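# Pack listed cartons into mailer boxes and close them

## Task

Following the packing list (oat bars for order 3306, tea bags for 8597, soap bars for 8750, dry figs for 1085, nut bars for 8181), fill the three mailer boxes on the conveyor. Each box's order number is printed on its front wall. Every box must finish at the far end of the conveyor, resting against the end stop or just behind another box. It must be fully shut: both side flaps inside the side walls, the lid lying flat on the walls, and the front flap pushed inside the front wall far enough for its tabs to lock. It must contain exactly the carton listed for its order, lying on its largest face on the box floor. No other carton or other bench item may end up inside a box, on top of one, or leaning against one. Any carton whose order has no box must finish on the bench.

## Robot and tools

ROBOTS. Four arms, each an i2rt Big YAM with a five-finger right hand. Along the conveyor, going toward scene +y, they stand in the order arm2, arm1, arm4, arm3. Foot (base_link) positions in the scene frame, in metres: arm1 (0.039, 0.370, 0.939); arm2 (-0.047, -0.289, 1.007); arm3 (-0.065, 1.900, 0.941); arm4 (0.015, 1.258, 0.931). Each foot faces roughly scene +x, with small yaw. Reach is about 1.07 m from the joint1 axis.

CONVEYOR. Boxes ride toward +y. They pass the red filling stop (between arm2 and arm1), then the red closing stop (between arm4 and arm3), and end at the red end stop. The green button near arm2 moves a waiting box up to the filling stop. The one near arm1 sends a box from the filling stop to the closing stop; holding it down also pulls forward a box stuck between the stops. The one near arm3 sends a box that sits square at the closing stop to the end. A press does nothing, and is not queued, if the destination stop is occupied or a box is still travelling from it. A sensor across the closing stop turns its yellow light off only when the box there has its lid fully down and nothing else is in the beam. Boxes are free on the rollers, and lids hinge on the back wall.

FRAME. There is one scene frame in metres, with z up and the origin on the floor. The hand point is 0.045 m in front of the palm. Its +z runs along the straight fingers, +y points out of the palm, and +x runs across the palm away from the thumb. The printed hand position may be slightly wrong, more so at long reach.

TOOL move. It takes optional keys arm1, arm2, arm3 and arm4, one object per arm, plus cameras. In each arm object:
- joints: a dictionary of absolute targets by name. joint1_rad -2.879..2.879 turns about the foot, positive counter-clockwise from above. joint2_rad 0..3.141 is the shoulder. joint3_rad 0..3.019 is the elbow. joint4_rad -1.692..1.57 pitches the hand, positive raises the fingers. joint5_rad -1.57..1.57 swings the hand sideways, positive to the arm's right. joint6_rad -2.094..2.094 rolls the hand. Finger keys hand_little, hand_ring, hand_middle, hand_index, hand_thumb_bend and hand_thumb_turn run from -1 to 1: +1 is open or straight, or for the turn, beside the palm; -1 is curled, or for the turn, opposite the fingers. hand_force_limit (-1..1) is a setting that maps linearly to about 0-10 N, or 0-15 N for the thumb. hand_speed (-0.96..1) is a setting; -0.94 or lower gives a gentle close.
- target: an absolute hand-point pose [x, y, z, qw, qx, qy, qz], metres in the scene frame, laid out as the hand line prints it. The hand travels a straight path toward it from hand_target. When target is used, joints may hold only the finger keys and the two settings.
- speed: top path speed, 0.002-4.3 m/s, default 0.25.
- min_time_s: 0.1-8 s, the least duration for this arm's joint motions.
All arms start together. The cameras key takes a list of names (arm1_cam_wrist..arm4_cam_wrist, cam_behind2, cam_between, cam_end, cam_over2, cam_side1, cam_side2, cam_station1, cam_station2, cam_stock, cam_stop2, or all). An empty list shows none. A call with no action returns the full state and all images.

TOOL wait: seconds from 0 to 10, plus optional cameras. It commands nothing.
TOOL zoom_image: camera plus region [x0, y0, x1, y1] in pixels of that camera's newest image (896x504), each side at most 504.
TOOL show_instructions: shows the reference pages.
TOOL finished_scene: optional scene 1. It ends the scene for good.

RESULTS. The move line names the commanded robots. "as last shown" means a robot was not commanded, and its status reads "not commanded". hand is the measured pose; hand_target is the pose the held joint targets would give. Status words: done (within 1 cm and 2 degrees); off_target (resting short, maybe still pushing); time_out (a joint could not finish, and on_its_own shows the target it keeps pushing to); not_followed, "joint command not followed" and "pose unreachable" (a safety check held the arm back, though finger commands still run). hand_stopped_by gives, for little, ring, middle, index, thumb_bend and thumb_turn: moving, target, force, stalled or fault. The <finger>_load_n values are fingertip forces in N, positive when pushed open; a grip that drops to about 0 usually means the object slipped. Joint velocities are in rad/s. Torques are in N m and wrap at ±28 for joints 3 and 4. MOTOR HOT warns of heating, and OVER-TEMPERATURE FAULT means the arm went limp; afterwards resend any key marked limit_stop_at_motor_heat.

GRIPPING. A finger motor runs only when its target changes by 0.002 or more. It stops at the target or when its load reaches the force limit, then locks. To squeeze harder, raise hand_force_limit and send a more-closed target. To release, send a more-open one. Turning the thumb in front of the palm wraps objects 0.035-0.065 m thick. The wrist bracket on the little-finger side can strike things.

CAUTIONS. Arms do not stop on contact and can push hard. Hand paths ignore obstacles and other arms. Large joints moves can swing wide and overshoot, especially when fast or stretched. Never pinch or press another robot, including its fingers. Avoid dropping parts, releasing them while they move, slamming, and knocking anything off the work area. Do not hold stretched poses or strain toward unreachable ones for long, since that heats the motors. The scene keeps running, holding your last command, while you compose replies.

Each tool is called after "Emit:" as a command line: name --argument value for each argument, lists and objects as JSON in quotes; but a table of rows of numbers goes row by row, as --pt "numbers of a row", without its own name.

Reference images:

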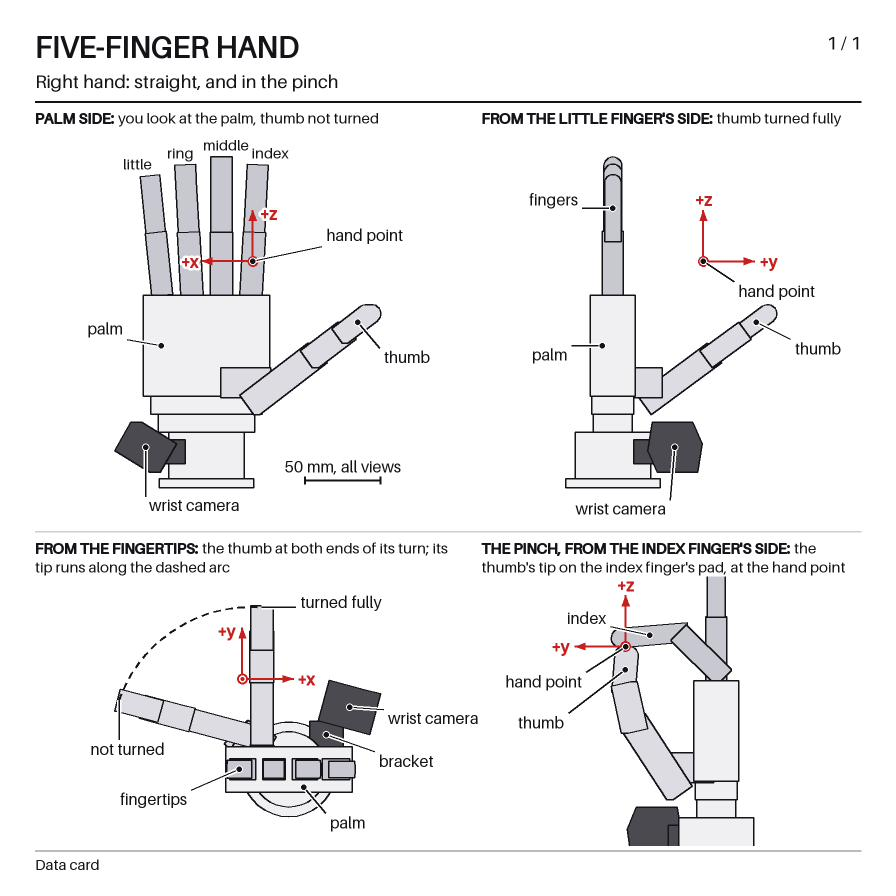

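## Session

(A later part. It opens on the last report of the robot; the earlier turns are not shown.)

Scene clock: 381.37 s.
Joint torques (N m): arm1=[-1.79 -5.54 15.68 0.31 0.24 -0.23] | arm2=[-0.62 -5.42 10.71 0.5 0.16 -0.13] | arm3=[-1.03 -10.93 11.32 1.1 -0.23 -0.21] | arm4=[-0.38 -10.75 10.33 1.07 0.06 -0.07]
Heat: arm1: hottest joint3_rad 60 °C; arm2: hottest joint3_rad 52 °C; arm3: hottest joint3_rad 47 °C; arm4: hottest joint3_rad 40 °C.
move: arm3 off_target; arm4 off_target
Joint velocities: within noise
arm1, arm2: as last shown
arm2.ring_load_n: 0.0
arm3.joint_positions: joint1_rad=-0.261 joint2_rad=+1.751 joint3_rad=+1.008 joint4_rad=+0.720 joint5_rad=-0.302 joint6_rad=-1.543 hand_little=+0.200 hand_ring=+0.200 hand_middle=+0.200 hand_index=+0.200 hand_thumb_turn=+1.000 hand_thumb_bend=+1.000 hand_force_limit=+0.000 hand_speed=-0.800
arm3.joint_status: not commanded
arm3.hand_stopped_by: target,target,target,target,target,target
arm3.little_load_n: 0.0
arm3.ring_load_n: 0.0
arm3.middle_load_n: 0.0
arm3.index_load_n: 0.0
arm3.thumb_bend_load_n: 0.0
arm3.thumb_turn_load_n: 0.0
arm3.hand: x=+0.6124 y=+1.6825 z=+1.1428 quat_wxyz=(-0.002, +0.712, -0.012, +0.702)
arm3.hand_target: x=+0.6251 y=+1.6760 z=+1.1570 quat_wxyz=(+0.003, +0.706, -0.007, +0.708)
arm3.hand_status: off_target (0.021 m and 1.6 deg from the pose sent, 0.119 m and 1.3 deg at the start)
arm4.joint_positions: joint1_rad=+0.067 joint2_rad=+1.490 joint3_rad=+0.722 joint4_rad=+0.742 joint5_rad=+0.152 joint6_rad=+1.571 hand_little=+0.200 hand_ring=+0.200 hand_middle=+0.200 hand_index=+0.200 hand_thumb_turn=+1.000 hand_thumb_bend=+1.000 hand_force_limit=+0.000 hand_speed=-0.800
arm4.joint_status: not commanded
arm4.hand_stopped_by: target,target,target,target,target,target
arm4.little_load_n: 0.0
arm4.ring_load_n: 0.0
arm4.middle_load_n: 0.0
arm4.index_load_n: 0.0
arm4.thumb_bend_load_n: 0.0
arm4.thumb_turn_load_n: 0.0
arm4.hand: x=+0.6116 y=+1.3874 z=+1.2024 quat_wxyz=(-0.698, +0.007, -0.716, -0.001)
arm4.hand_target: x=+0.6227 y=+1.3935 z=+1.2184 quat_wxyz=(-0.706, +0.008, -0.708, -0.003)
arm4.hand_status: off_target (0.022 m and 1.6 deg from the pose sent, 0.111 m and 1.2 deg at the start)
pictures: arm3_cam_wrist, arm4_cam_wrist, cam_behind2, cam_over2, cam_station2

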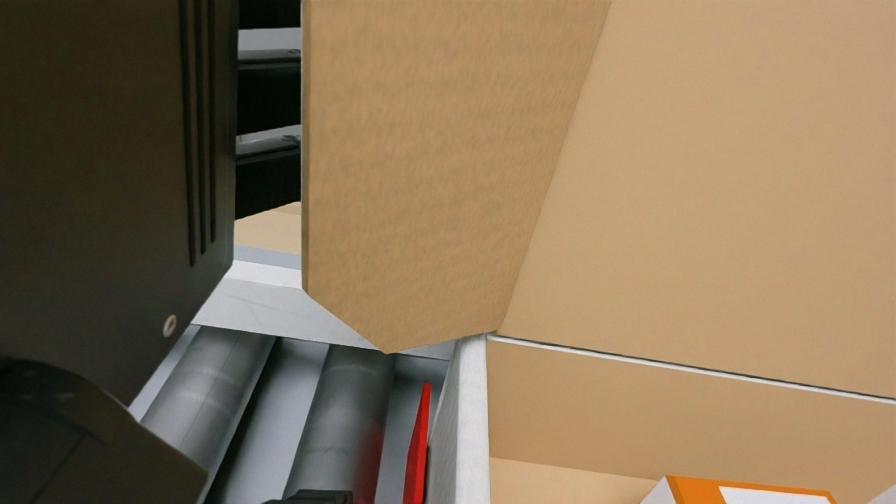

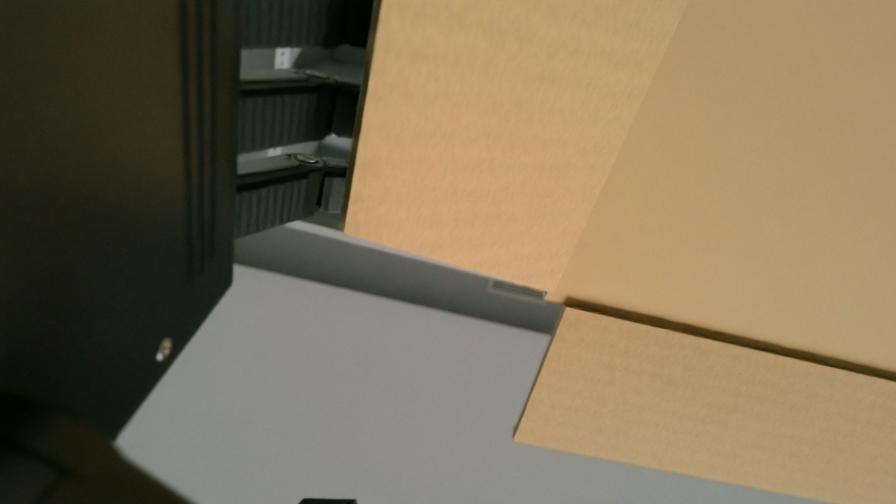

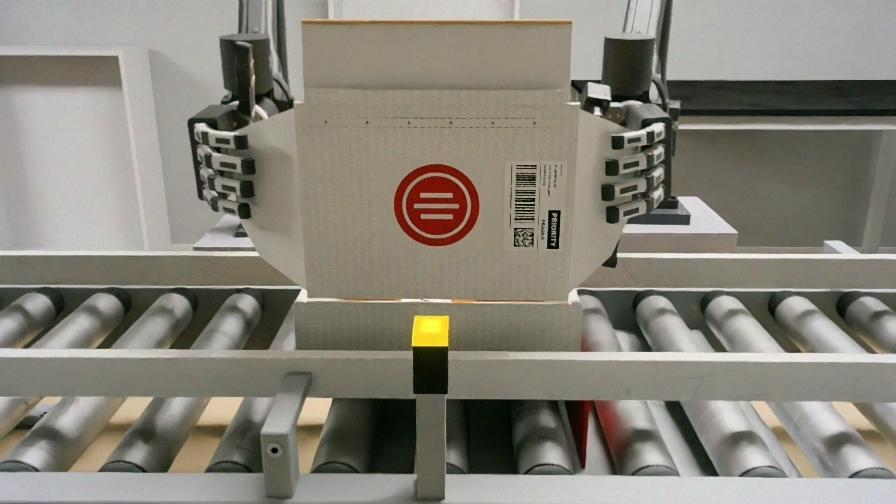

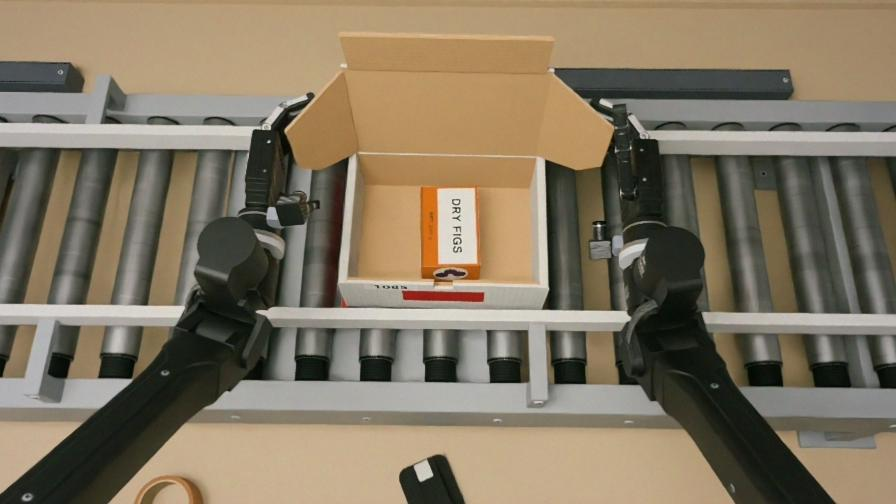

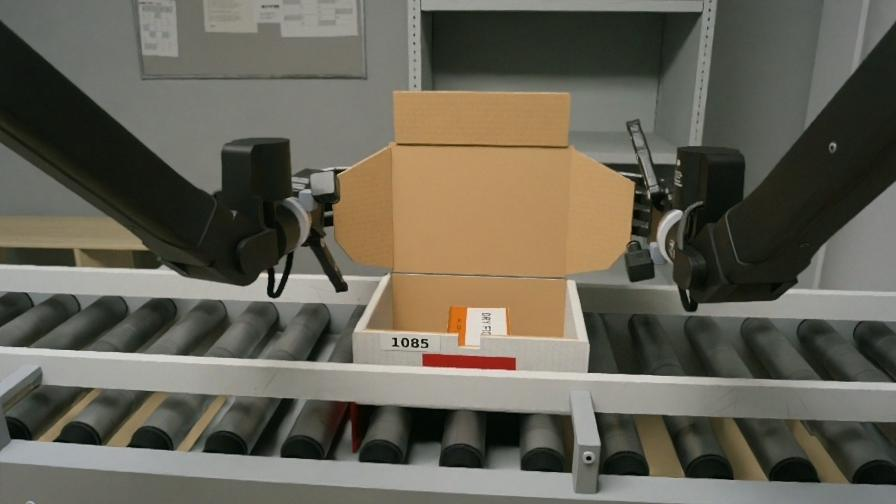

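Emit:
move --arm4 '{"target": [0.58, 1.382, 1.22, 0.7071, 0, 0.7071, 0], "speed": 0.12}' --arm3 '{"target": [0.583, 1.688, 1.157, 0, 0.7071, 0, 0.7071], "speed": 0.12}'

Emit:
move --arm4 '{"target": [0.555, 1.40, 1.22, 0.7071, 0, 0.7071, 0], "speed": 0.12}' --arm3 '{"target": [0.558, 1.67, 1.157, 0, 0.7071, 0, 0.7071], "speed": 0.12}' --cameras '["arm3_cam_wrist", "arm4_cam_wrist", "cam_over2", "cam_station2", "cam_behind2", "cam_stop2"]'

Scene clock: 388.93 s.
Joint torques (N m): arm1=[-1.85 -5.54 15.68 0.29 0.24 -0.23] | arm2=[-0.67 -5.42 10.7 0.49 0.16 -0.13] | arm3=[-1.26 -12.28 6.94 2.44 -0.22 -0.25] | arm4=[-0.62 -11.22 7.39 1.43 0.02 -0.01]
Heat: arm1: hottest joint3_rad 60 °C; arm2: hottest joint3_rad 52 °C; arm3: hottest joint3_rad 46 °C; arm4: hottest joint3_rad 39 °C.
move: arm3 off_target; arm4 off_target
Joint velocities: within noise
arm1, arm2: as last shown
arm3.joint_positions: joint1_rad=-0.259 joint2_rad=+1.690 joint3_rad=+0.930 joint4_rad=+0.720 joint5_rad=-0.325 joint6_rad=-1.543 hand_little=+0.200 hand_ring=+0.200 hand_middle=+0.200 hand_index=+0.200 hand_thumb_turn=+1.000 hand_thumb_bend=+1.000 hand_force_limit=+0.000 hand_speed=-0.800
arm3.joint_status: not commanded
arm3.hand_stopped_by: target,target,target,target,target,target
arm3.little_load_n: 0.0
arm3.ring_load_n: 0.0
arm3.middle_load_n: 0.0
arm3.index_load_n: 0.0
arm3.thumb_bend_load_n: 0.0
arm3.thumb_turn_load_n: 0.0
arm3.hand: x=+0.5880 y=+1.6964 z=+1.1407 quat_wxyz=(-0.012, +0.718, -0.005, +0.696)
arm3.hand_target: x=+0.5850 y=+1.6941 z=+1.1564 quat_wxyz=(-0.004, +0.708, +0.003, +0.707)
arm3.hand_status: off_target (0.019 m and 2.4 deg from the pose sent, 0.033 m and 1.6 deg at the start)
arm4.joint_positions: joint1_rad=+0.067 joint2_rad=+1.407 joint3_rad=+0.650 joint4_rad=+0.742 joint5_rad=+0.178 joint6_rad=+1.571 hand_little=+0.200 hand_ring=+0.200 hand_middle=+0.200 hand_index=+0.200 hand_thumb_turn=+1.000 hand_thumb_bend=+1.000 hand_force_limit=+0.000 hand_speed=-0.800
arm4.joint_status: not commanded
arm4.hand_stopped_by: target,target,target,target,target,target
arm4.little_load_n: 0.0
arm4.ring_load_n: 0.5
arm4.middle_load_n: 0.0
arm4.index_load_n: 0.0
arm4.thumb_bend_load_n: 0.0
arm4.thumb_turn_load_n: 0.0
arm4.hand: x=+0.5843 y=+1.3776 z=+1.2101 quat_wxyz=(-0.702, -0.003, -0.712, +0.008)
arm4.hand_target: x=+0.5816 y=+1.3795 z=+1.2202 quat_wxyz=(-0.707, -0.004, -0.707, +0.004)
arm4.hand_status: off_target (0.012 m and 1.2 deg from the pose sent, 0.037 m and 1.6 deg at the start)
pictures: none

Scene clock: 389.97 s.
Joint torques (N m): arm1=[-1.9 -5.54 15.69 0.29 0.24 -0.24] | arm2=[-0.67 -5.42 10.71 0.5 0.16 -0.13] | arm3=[-2.2 -12.04 6.93 2.95 -0.09 -0.25] | arm4=[0.32 -10.64 7.66 1.32 -0.09 -0.02]
Heat: arm1: hottest joint3_rad 60 °C; arm2: hottest joint3_rad 52 °C; arm3: hottest joint3_rad 46 °C; arm4: hottest joint3_rad 39 °C.
move: arm3 off_target; arm4 off_target
Joint velocities: within noise
arm1, arm2: as last shown
arm3.joint_positions: joint1_rad=-0.307 joint2_rad=+1.659 joint3_rad=+0.879 joint4_rad=+0.720 joint5_rad=-0.395 joint6_rad=-1.544 hand_little=+0.200 hand_ring=+0.200 hand_middle=+0.200 hand_index=+0.200 hand_thumb_turn=+1.000 hand_thumb_bend=+1.000 hand_force_limit=+0.000 hand_speed=-0.800
arm3.joint_status: not commanded
arm3.hand_stopped_by: target,target,target,target,target,target
arm3.little_load_n: 0.0
arm3.ring_load_n: 0.0
arm3.middle_load_n: 2.0
arm3.index_load_n: 0.0
arm3.thumb_bend_load_n: 0.0
arm3.thumb_turn_load_n: 0.0
arm3.hand: x=+0.5652 y=+1.6853 z=+1.1332 quat_wxyz=(-0.023, +0.724, +0.000, +0.689)
arm3.hand_target: x=+0.5600 y=+1.6755 z=+1.1561 quat_wxyz=(-0.006, +0.708, +0.006, +0.707)
arm3.hand_status: off_target (0.029 m and 3.9 deg from the pose sent, 0.043 m and 2.4 deg at the start)
arm4.joint_positions: joint1_rad=+0.101 joint2_rad=+1.352 joint3_rad=+0.588 joint4_rad=+0.742 joint5_rad=+0.230 joint6_rad=+1.571 hand_little=+0.200 hand_ring=+0.200 hand_middle=+0.200 hand_index=+0.200 hand_thumb_turn=+1.000 hand_thumb_bend=+1.000 hand_force_limit=+0.000 hand_speed=-0.800
arm4.joint_status: not commanded
arm4.hand_stopped_by: target,target,target,target,target,target
arm4.little_load_n: 0.0
arm4.ring_load_n: 1.0
arm4.middle_load_n: 0.0
arm4.index_load_n: 0.0
arm4.thumb_bend_load_n: 0.0
arm4.thumb_turn_load_n: 0.0
arm4.hand: x=+0.5608 y=+1.3822 z=+1.2063 quat_wxyz=(-0.700, -0.009, -0.714, +0.015)
arm4.hand_target: x=+0.5567 y=+1.3919 z=+1.2195 quat_wxyz=(-0.707, -0.005, -0.707, +0.006)
arm4.hand_status: off_target (0.023 m and 2.3 deg from the pose sent, 0.038 m and 1.2 deg at the start)
pictures: arm3_cam_wrist, arm4_cam_wrist, cam_behind2, cam_over2, cam_station2, cam_stop2

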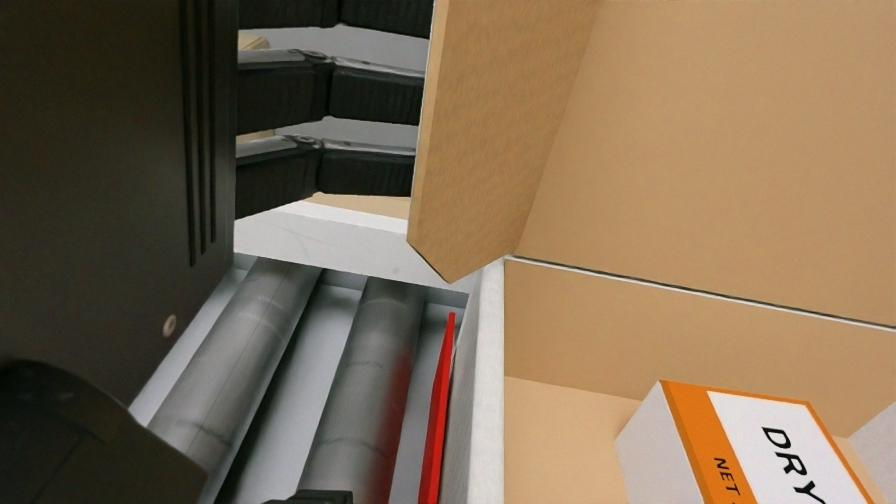

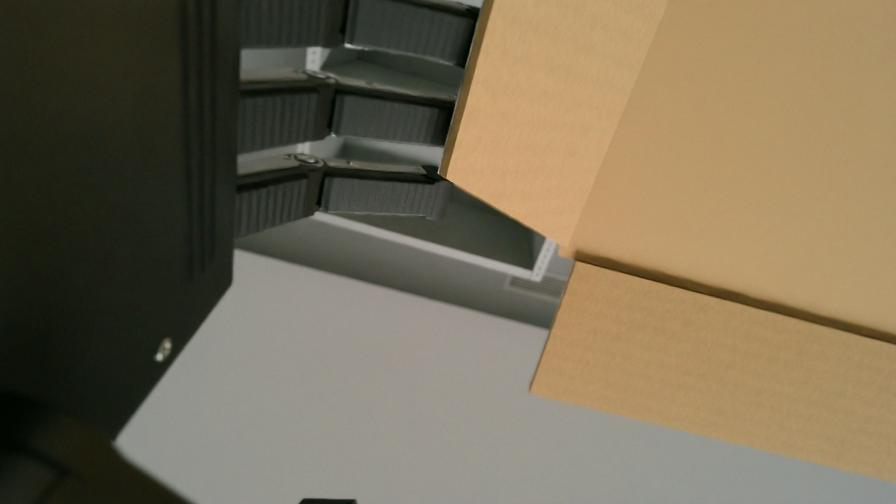

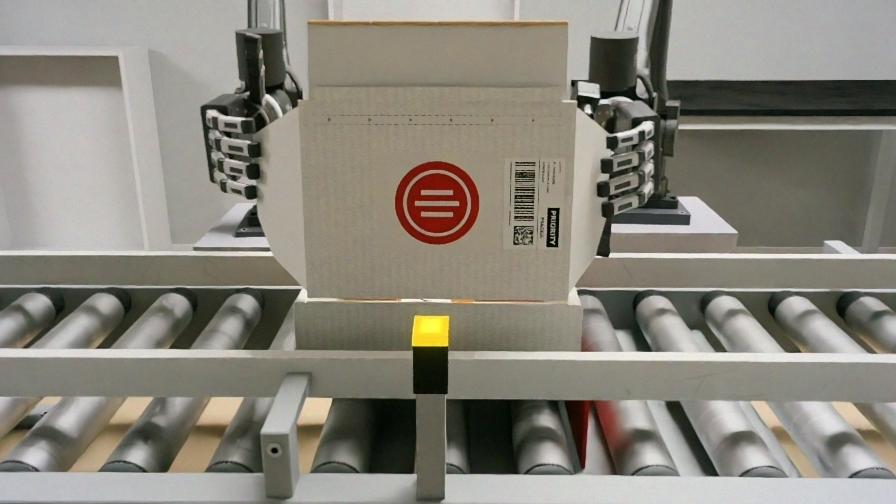

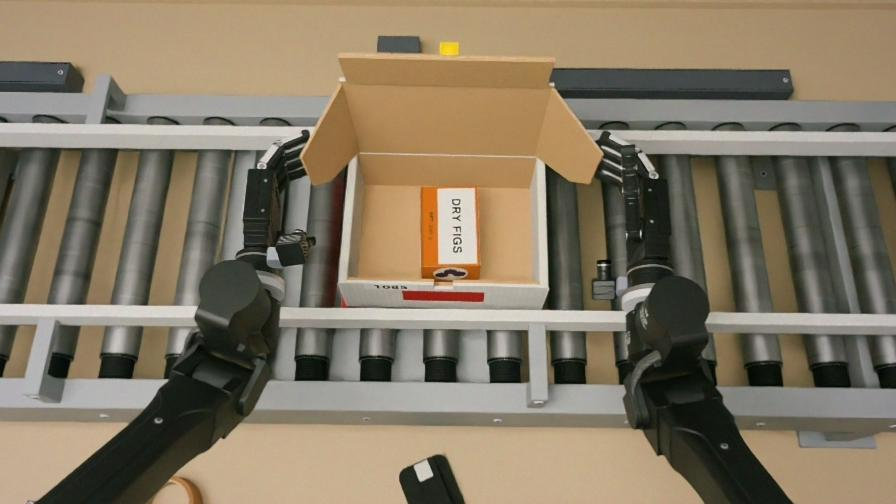

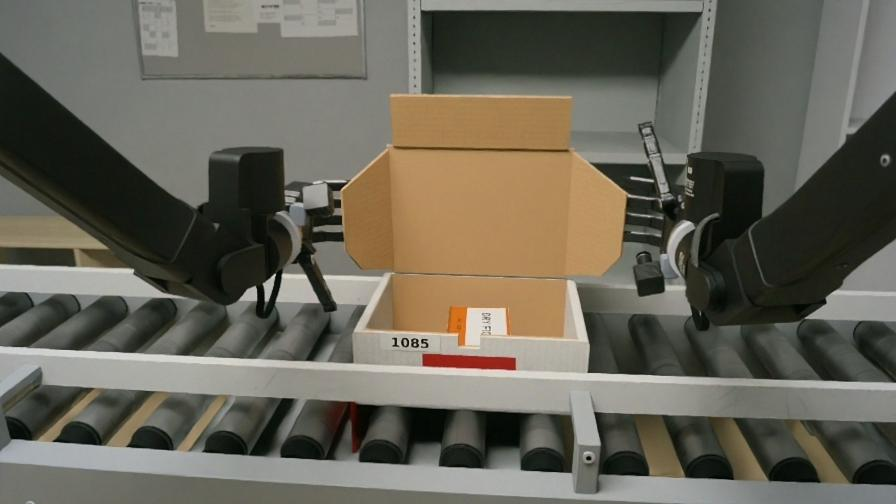

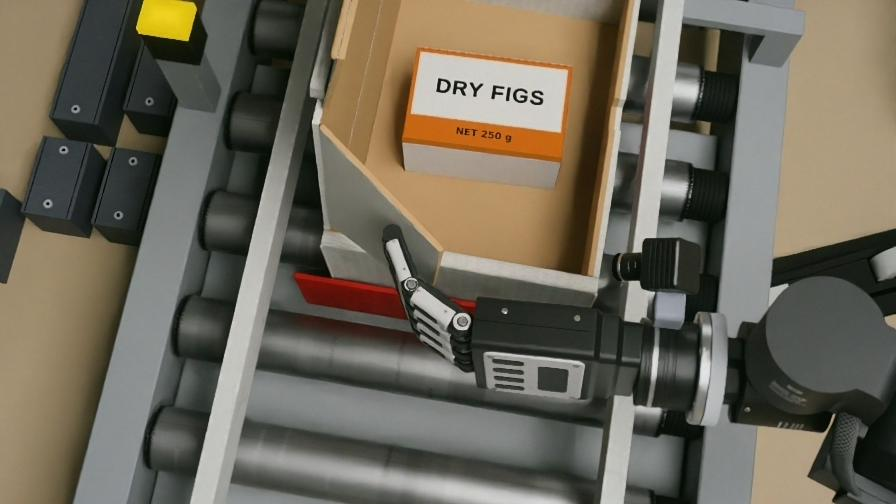

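Emit:
move --arm4 '{"target": [0.555, 1.425, 1.22, 0.7071, 0, 0.7071, 0], "speed": 0.12}' --arm3 '{"target": [0.558, 1.645, 1.157, 0, 0.7071, 0, 0.7071], "speed": 0.12}' --cameras '["arm3_cam_wrist", "arm4_cam_wrist", "cam_over2", "cam_behind2", "cam_stop2"]'

Scene clock: 397.23 s.
Joint torques (N m): arm1=[-1.85 -5.54 15.68 0.29 0.24 -0.23] | arm2=[-0.67 -5.42 10.71 0.5 0.16 -0.13] | arm3=[-3.25 -10.64 9.07 2.71 0.13 -0.25] | arm4=[1.14 -9.17 8.83 1.37 -0.29 -0.03]
Heat: arm1: hottest joint3_rad 60 °C; arm2: hottest joint3_rad 52 °C; arm3: hottest joint3_rad 45 °C; arm4: hottest joint3_rad 38 °C.
move: arm3 off_target; arm4 off_target
Joint velocities: within noise
arm1.joint_positions: joint1_rad=+0.965 joint2_rad=+1.140 joint3_rad=+1.265 joint4_rad=-1.472 joint5_rad=+0.439 joint6_rad=-0.279 hand_little=+1.000 hand_ring=+1.000 hand_middle=+1.000 hand_index=+1.000 hand_thumb_turn=+1.000 hand_thumb_bend=+1.000 hand_force_limit=+0.000 hand_speed=-0.800
arm1.joint_status: not commanded
arm1.hand_stopped_by: target,target,target,target,target,target
arm1.little_load_n: 0.0
arm1.ring_load_n: 0.0
arm1.middle_load_n: 0.0
arm1.index_load_n: 0.0
arm1.thumb_bend_load_n: 0.0
arm1.thumb_turn_load_n: -0.5
arm1.hand: x=+0.2377 y=+0.5978 z=+1.2285 quat_wxyz=(-0.020, +0.960, -0.127, +0.249)
arm1.hand_target: x=+0.2466 y=+0.6035 z=+1.2510 quat_wxyz=(-0.037, +0.957, -0.130, +0.256)
arm1.hand_status: not commanded
arm2.joint_positions: joint1_rad=+0.803 joint2_rad=+1.195 joint3_rad=+1.279 joint4_rad=-1.267 joint5_rad=+0.350 joint6_rad=-0.612 hand_little=+1.000 hand_ring=+1.000 hand_middle=+1.000 hand_index=+1.000 hand_thumb_turn=+1.000 hand_thumb_bend=+1.000 hand_force_limit=+0.000 hand_speed=-0.800
arm2.joint_status: not commanded
arm2.hand_stopped_by: target,target,target,target,target,target
arm2.little_load_n: 0.0
arm2.ring_load_n: 0.0
arm2.middle_load_n: 0.0
arm2.index_load_n: 0.0
arm2.thumb_bend_load_n: 0.0
arm2.thumb_turn_load_n: 0.0
arm2.hand: x=+0.2742 y=-0.1069 z=+1.2866 quat_wxyz=(-0.028, +0.956, -0.146, +0.252)
arm2.hand_target: x=+0.2802 y=-0.0991 z=+1.3007 quat_wxyz=(-0.035, +0.956, -0.137, +0.256)
arm2.hand_status: not commanded
arm3.joint_positions: joint1_rad=-0.346 joint2_rad=+1.659 joint3_rad=+0.879 joint4_rad=+0.720 joint5_rad=-0.437 joint6_rad=-1.544 hand_little=+0.200 hand_ring=+0.200 hand_middle=+0.200 hand_index=+0.200 hand_thumb_turn=+1.000 hand_thumb_bend=+1.000 hand_force_limit=+0.000 hand_speed=-0.800
arm3.joint_status: not commanded
arm3.hand_stopped_by: target,target,target,target,target,target
arm3.little_load_n: 0.0
arm3.ring_load_n: 0.0
arm3.middle_load_n: 3.0
arm3.index_load_n: 0.0
arm3.thumb_bend_load_n: 0.0
arm3.thumb_turn_load_n: 0.0
arm3.hand: x=+0.5584 y=+1.6684 z=+1.1335 quat_wxyz=(-0.025, +0.724, +0.000, +0.689)
arm3.hand_target: x=+0.5578 y=+1.6457 z=+1.1568 quat_wxyz=(+0.000, +0.707, +0.000, +0.707)
arm3.hand_status: off_target (0.033 m and 4.0 deg from the pose sent, 0.047 m and 3.9 deg at the start)
arm4.joint_positions: joint1_rad=+0.170 joint2_rad=+1.352 joint3_rad=+0.588 joint4_rad=+0.742 joint5_rad=+0.302 joint6_rad=+1.571 hand_little=+0.200 hand_ring=+0.200 hand_middle=+0.200 hand_index=+0.200 hand_thumb_turn=+1.000 hand_thumb_bend=+1.000 hand_force_limit=+0.000 hand_speed=-0.800
arm4.joint_status: not commanded
arm4.hand_stopped_by: target,target,target,target,target,target
arm4.little_load_n: 0.0
arm4.ring_load_n: 0.0
arm4.middle_load_n: 1.5
arm4.index_load_n: 0.0
arm4.thumb_bend_load_n: 0.0
arm4.thumb_turn_load_n: 0.0
arm4.hand: x=+0.5553 y=+1.4055 z=+1.2062 quat_wxyz=(-0.700, -0.009, -0.714, +0.016)
arm4.hand_target: x=+0.5550 y=+1.4242 z=+1.2199 quat_wxyz=(-0.707, +0.001, -0.707, +0.001)
arm4.hand_status: off_target (0.024 m and 2.4 deg from the pose sent, 0.045 m and 2.3 deg at the start)
pictures: arm3_cam_wrist, arm4_cam_wrist, cam_behind2, cam_over2, cam_stop2

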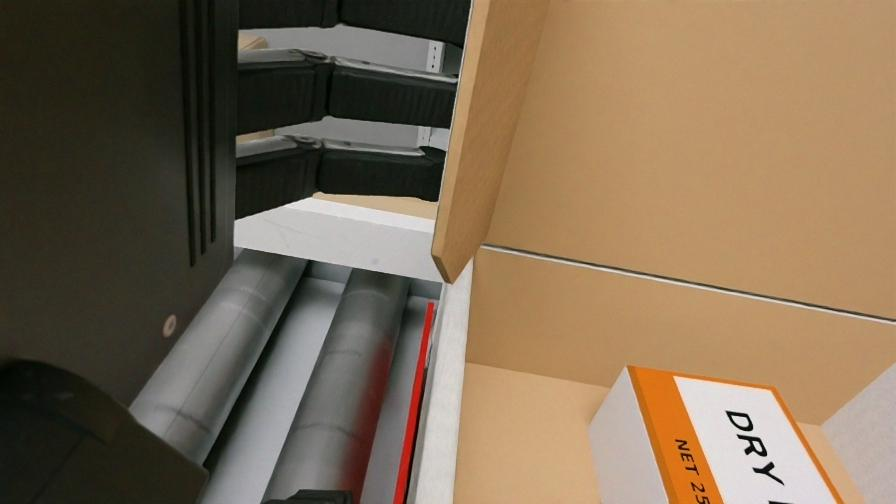

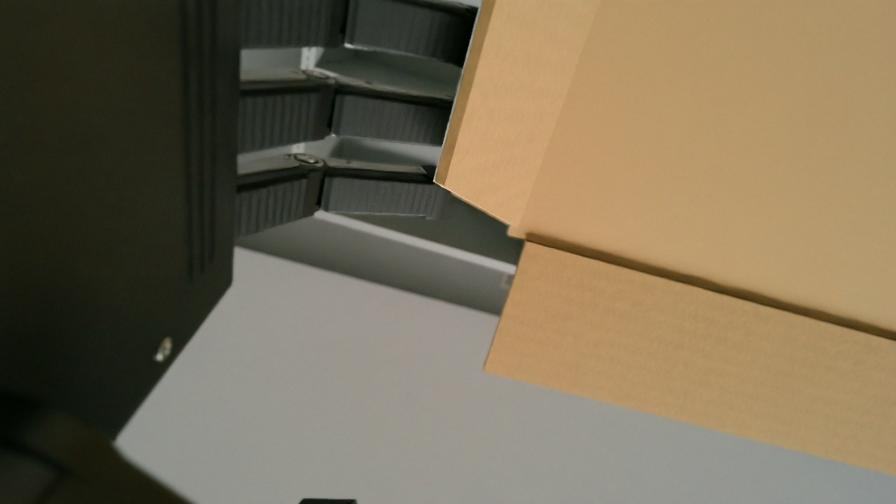

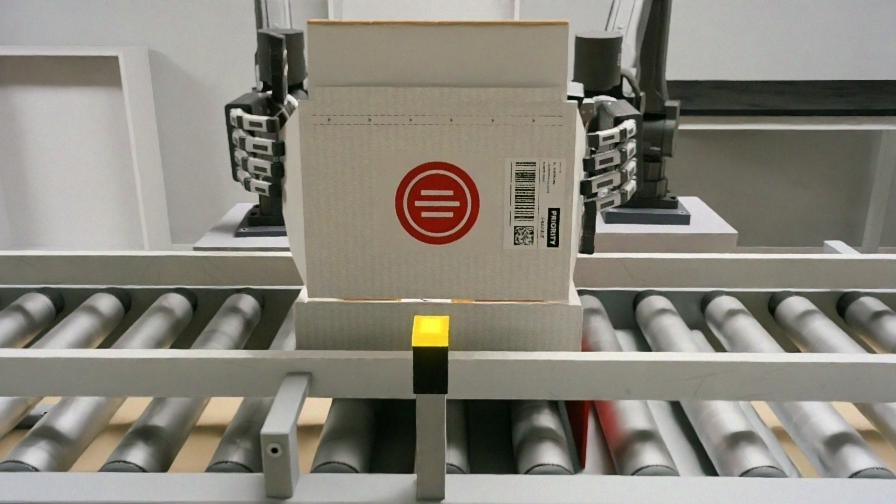

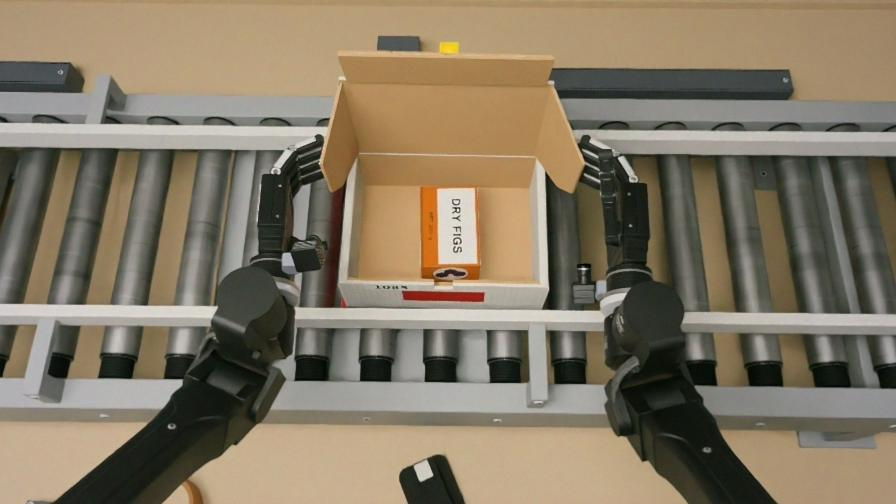

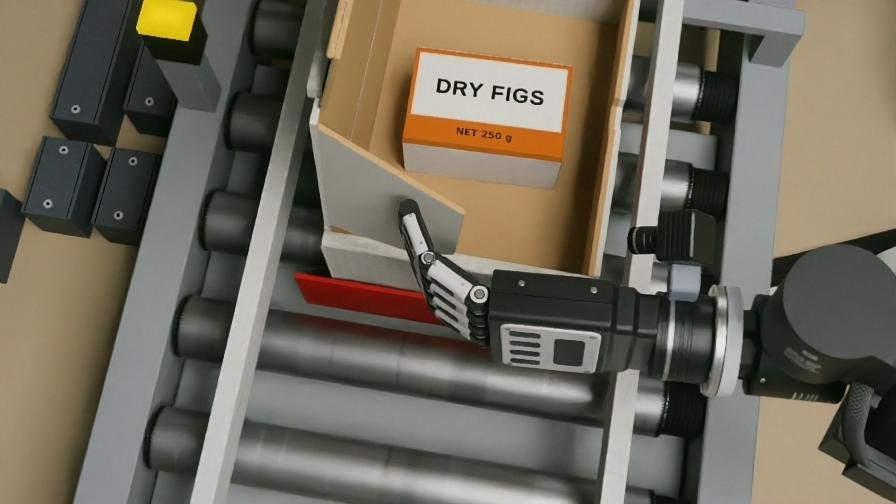

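Emit:
move --arm4 '{"target": [0.552, 1.453, 1.23, 0.7071, 0, 0.7071, 0], "speed": 0.12}' --arm3 '{"target": [0.555, 1.62, 1.187, 0, 0.7071, 0, 0.7071], "speed": 0.12}' --cameras '["arm3_cam_wrist", "arm4_cam_wrist", "cam_over2", "cam_behind2", "cam_stop2"]'

Scene clock: 405.90 s.
Joint torques (N m): arm1=[-1.9 -5.54 15.68 0.29 0.24 -0.24] | arm2=[-0.62 -5.42 10.7 0.49 0.16 -0.13] | arm3=[-4.07 -12.34 12.4 1.48 0.27 -0.26] | arm4=[1.55 -9.58 10.37 0.96 -0.44 -0.03]
Heat: arm1: hottest joint3_rad 60 °C; arm2: hottest joint3_rad 52 °C; arm3: hottest joint3_rad 46 °C; arm4: hottest joint3_rad 38 °C.
move: arm3 off_target; arm4 off_target
Joint velocities: within noise
arm1, arm2: as last shown
arm1.index_load_n: 0.5
arm1.thumb_turn_load_n: 0.0
arm3.joint_positions: joint1_rad=-0.386 joint2_rad=+1.640 joint3_rad=+0.885 joint4_rad=+0.666 joint5_rad=-0.491 joint6_rad=-1.544 hand_little=+0.200 hand_ring=+0.200 hand_middle=+0.200 hand_index=+0.200 hand_thumb_turn=+1.000 hand_thumb_bend=+1.000 hand_force_limit=+0.000 hand_speed=-0.800
arm3.joint_status: not commanded
arm3.hand_stopped_by: target,target,target,target,target,target
arm3.little_load_n: 0.0
arm3.ring_load_n: 0.0
arm3.middle_load_n: 3.5
arm3.index_load_n: 0.0
arm3.thumb_bend_load_n: 0.0
arm3.thumb_turn_load_n: 0.0
arm3.hand: x=+0.5498 y=+1.6549 z=+1.1344 quat_wxyz=(-0.035, +0.732, -0.001, +0.680)
arm3.hand_target: x=+0.5524 y=+1.6218 z=+1.1873 quat_wxyz=(+0.000, +0.707, +0.000, +0.707)
arm3.hand_status: off_target (0.063 m and 5.8 deg from the pose sent, 0.072 m and 4.0 deg at the start)
arm4.joint_positions: joint1_rad=+0.241 joint2_rad=+1.347 joint3_rad=+0.593 joint4_rad=+0.718 joint5_rad=+0.382 joint6_rad=+1.582 hand_little=+0.200 hand_ring=+0.200 hand_middle=+0.200 hand_index=+0.200 hand_thumb_turn=+1.000 hand_thumb_bend=+1.000 hand_force_limit=+0.000 hand_speed=-0.800
arm4.joint_status: not commanded
arm4.hand_stopped_by: target,target,target,target,target,target
arm4.little_load_n: 0.0
arm4.ring_load_n: 0.0
arm4.middle_load_n: 2.5
arm4.index_load_n: 0.0
arm4.thumb_bend_load_n: 0.0
arm4.thumb_turn_load_n: 0.0
arm4.hand: x=+0.5493 y=+1.4277 z=+1.2050 quat_wxyz=(-0.695, -0.014, -0.718, +0.018)
arm4.hand_target: x=+0.5507 y=+1.4524 z=+1.2308 quat_wxyz=(-0.708, -0.003, -0.706, -0.004)
arm4.hand_status: off_target (0.036 m and 3.2 deg from the pose sent, 0.053 m and 2.4 deg at the start)
pictures: arm3_cam_wrist, arm4_cam_wrist, cam_behind2, cam_over2, cam_stop2

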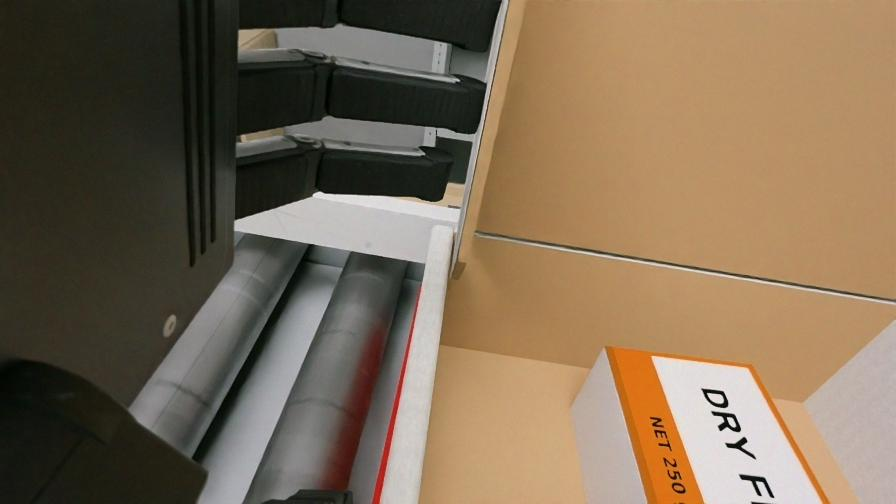

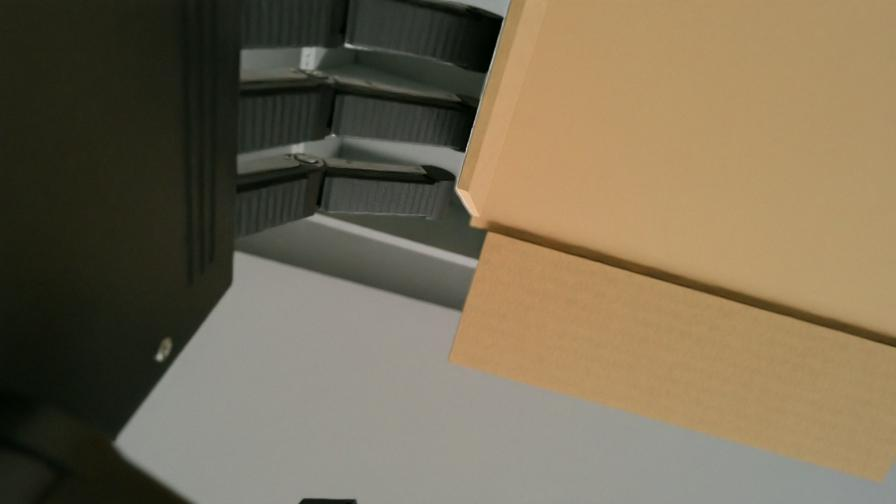

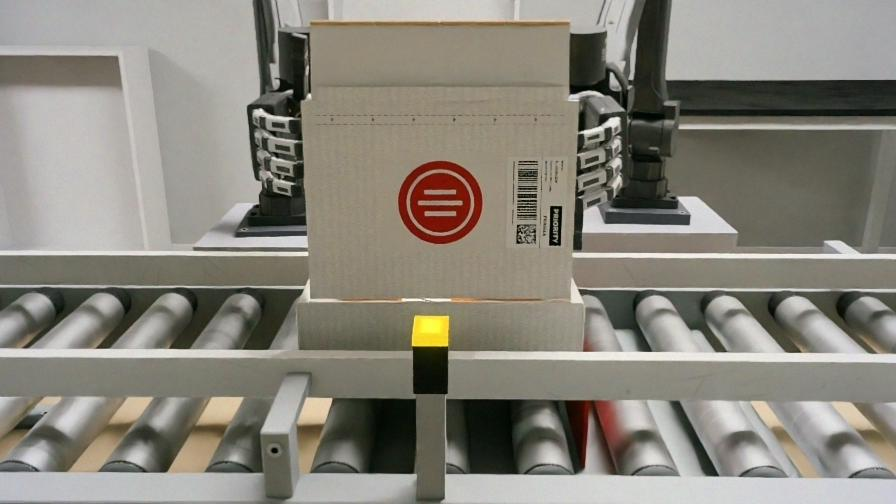

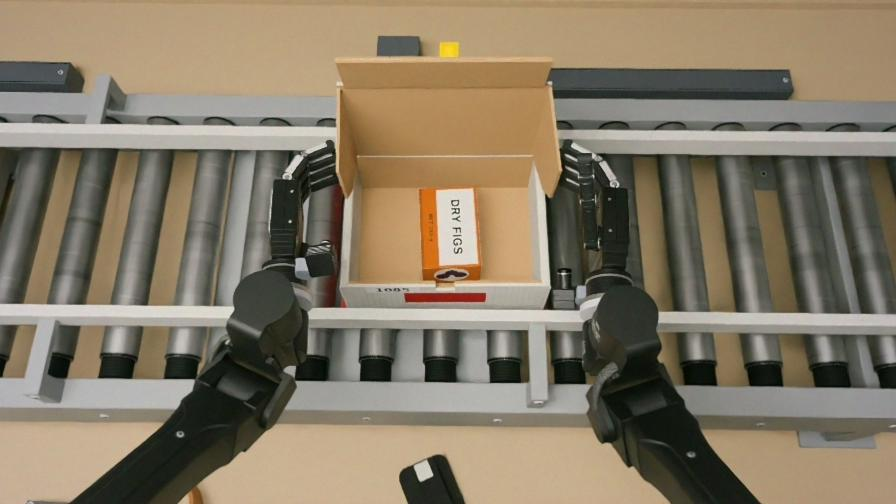

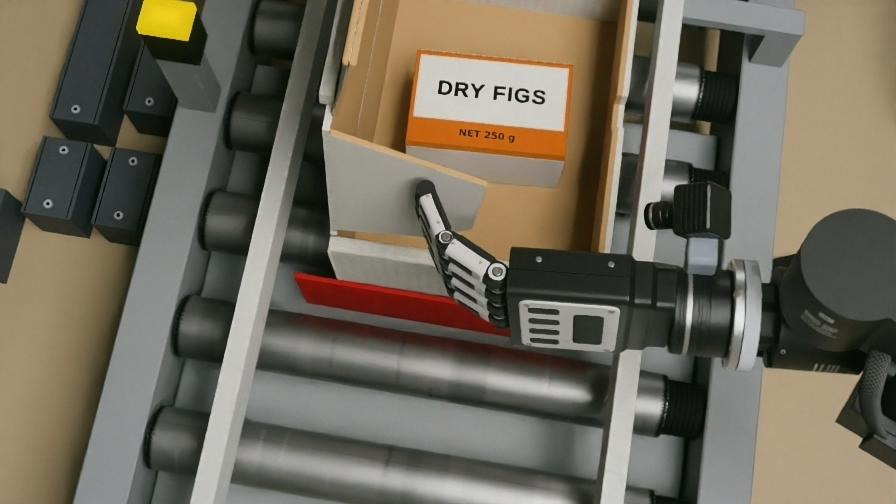

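Emit:
move --arm4 '{"target": [0.552, 1.41, 1.22, 0.7071, 0, 0.7071, 0], "speed": 0.12}' --arm3 '{"target": [0.555, 1.67, 1.17, 0, 0.7071, 0, 0.7071], "speed": 0.12}' --cameras '["cam_over2", "cam_behind2", "cam_stop2"]'

Scene clock: 412.23 s.
Joint torques (N m): arm1=[-1.85 -5.54 15.69 0.29 0.24 -0.24] | arm2=[-0.67 -5.36 10.73 0.51 0.17 -0.13] | arm3=[-1.49 -12.28 7.61 3.33 0.47 -0.27] | arm4=[-0.97 -9.99 7.43 2.25 -0.75 -0.1]
Heat: arm1: hottest joint3_rad 61 °C; arm2: hottest joint3_rad 52 °C; arm3: hottest joint3_rad 46 °C; arm4: hottest joint3_rad 38 °C.
move: arm3 off_target; arm4 off_target
Joint velocities: within noise
arm1, arm2: as last shown
arm1.index_load_n: 0.0
arm3.joint_positions: joint1_rad=-0.322 joint2_rad=+1.633 joint3_rad=+0.876 joint4_rad=+0.672 joint5_rad=-0.402 joint6_rad=-1.544 hand_little=+0.200 hand_ring=+0.200 hand_middle=+0.200 hand_index=+0.200 hand_thumb_turn=+1.000 hand_thumb_bend=+1.000 hand_force_limit=+0.000 hand_speed=-0.800
arm3.joint_status: not commanded
arm3.hand_stopped_by: target,target,target,target,target,target
arm3.little_load_n: 0.0
arm3.ring_load_n: 0.0
arm3.middle_load_n: 2.0
arm3.index_load_n: 0.0
arm3.thumb_bend_load_n: 0.5
arm3.thumb_turn_load_n: 0.0
arm3.hand: x=+0.5576 y=+1.6787 z=+1.1354 quat_wxyz=(-0.023, +0.732, -0.007, +0.681)
arm3.hand_target: x=+0.5550 y=+1.6700 z=+1.1692 quat_wxyz=(+0.000, +0.708, +0.001, +0.707)
arm3.hand_status: off_target (0.036 m and 5.0 deg from the pose sent, 0.039 m and 5.8 deg at the start)
arm4.joint_positions: joint1_rad=+0.164 joint2_rad=+1.343 joint3_rad=+0.593 joint4_rad=+0.718 joint5_rad=+0.279 joint6_rad=+1.576 hand_little=+0.200 hand_ring=+0.200 hand_middle=+0.200 hand_index=+0.200 hand_thumb_turn=+1.000 hand_thumb_bend=+1.000 hand_force_limit=+0.000 hand_speed=-0.800
arm4.joint_status: not commanded
arm4.hand_stopped_by: target,target,target,target,target,target
arm4.little_load_n: 0.0
arm4.ring_load_n: 0.0
arm4.middle_load_n: 2.0
arm4.index_load_n: 0.0
arm4.thumb_bend_load_n: 0.0
arm4.thumb_turn_load_n: 0.0
arm4.hand: x=+0.5553 y=+1.4066 z=+1.2072 quat_wxyz=(-0.697, -0.004, -0.717, +0.010)
arm4.hand_target: x=+0.5520 y=+1.4102 z=+1.2200 quat_wxyz=(-0.707, +0.001, -0.707, +0.002)
arm4.hand_status: off_target (0.014 m and 2.1 deg from the pose sent, 0.023 m and 3.2 deg at the start)
pictures: cam_behind2, cam_over2, cam_stop2

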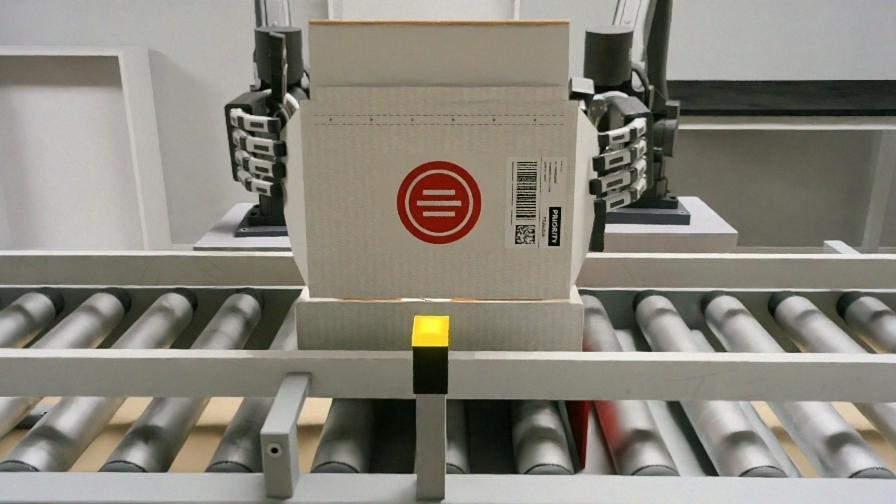

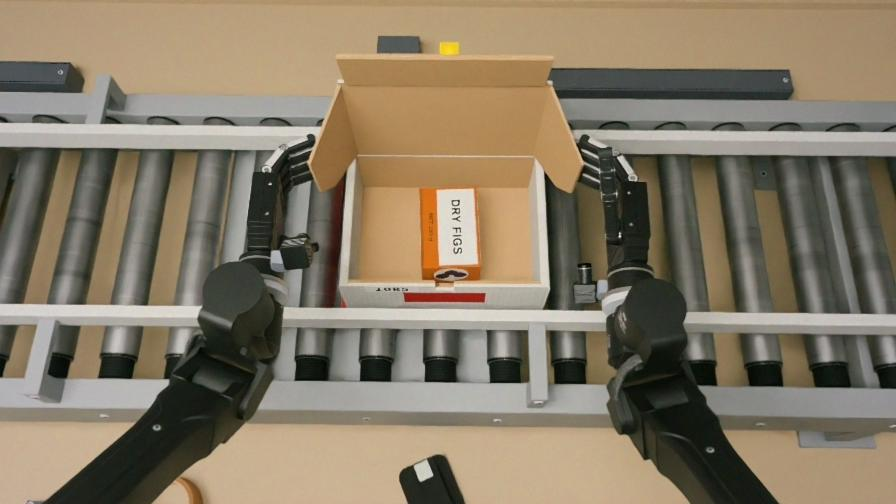

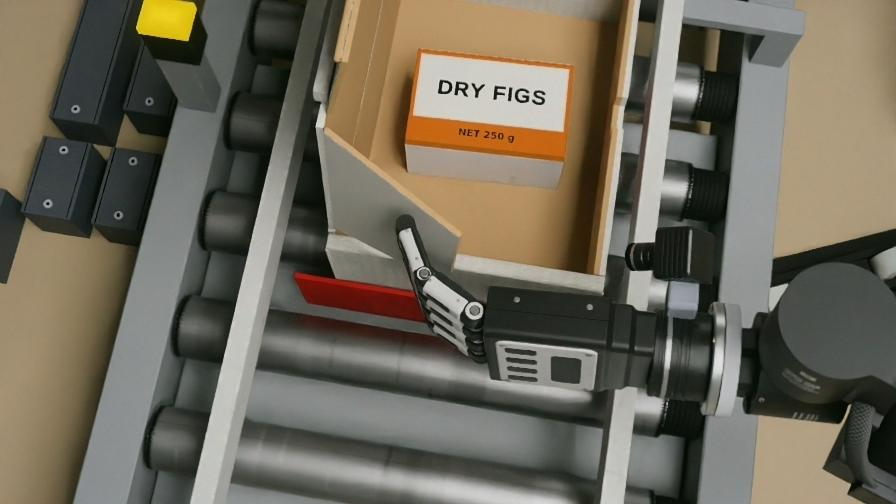

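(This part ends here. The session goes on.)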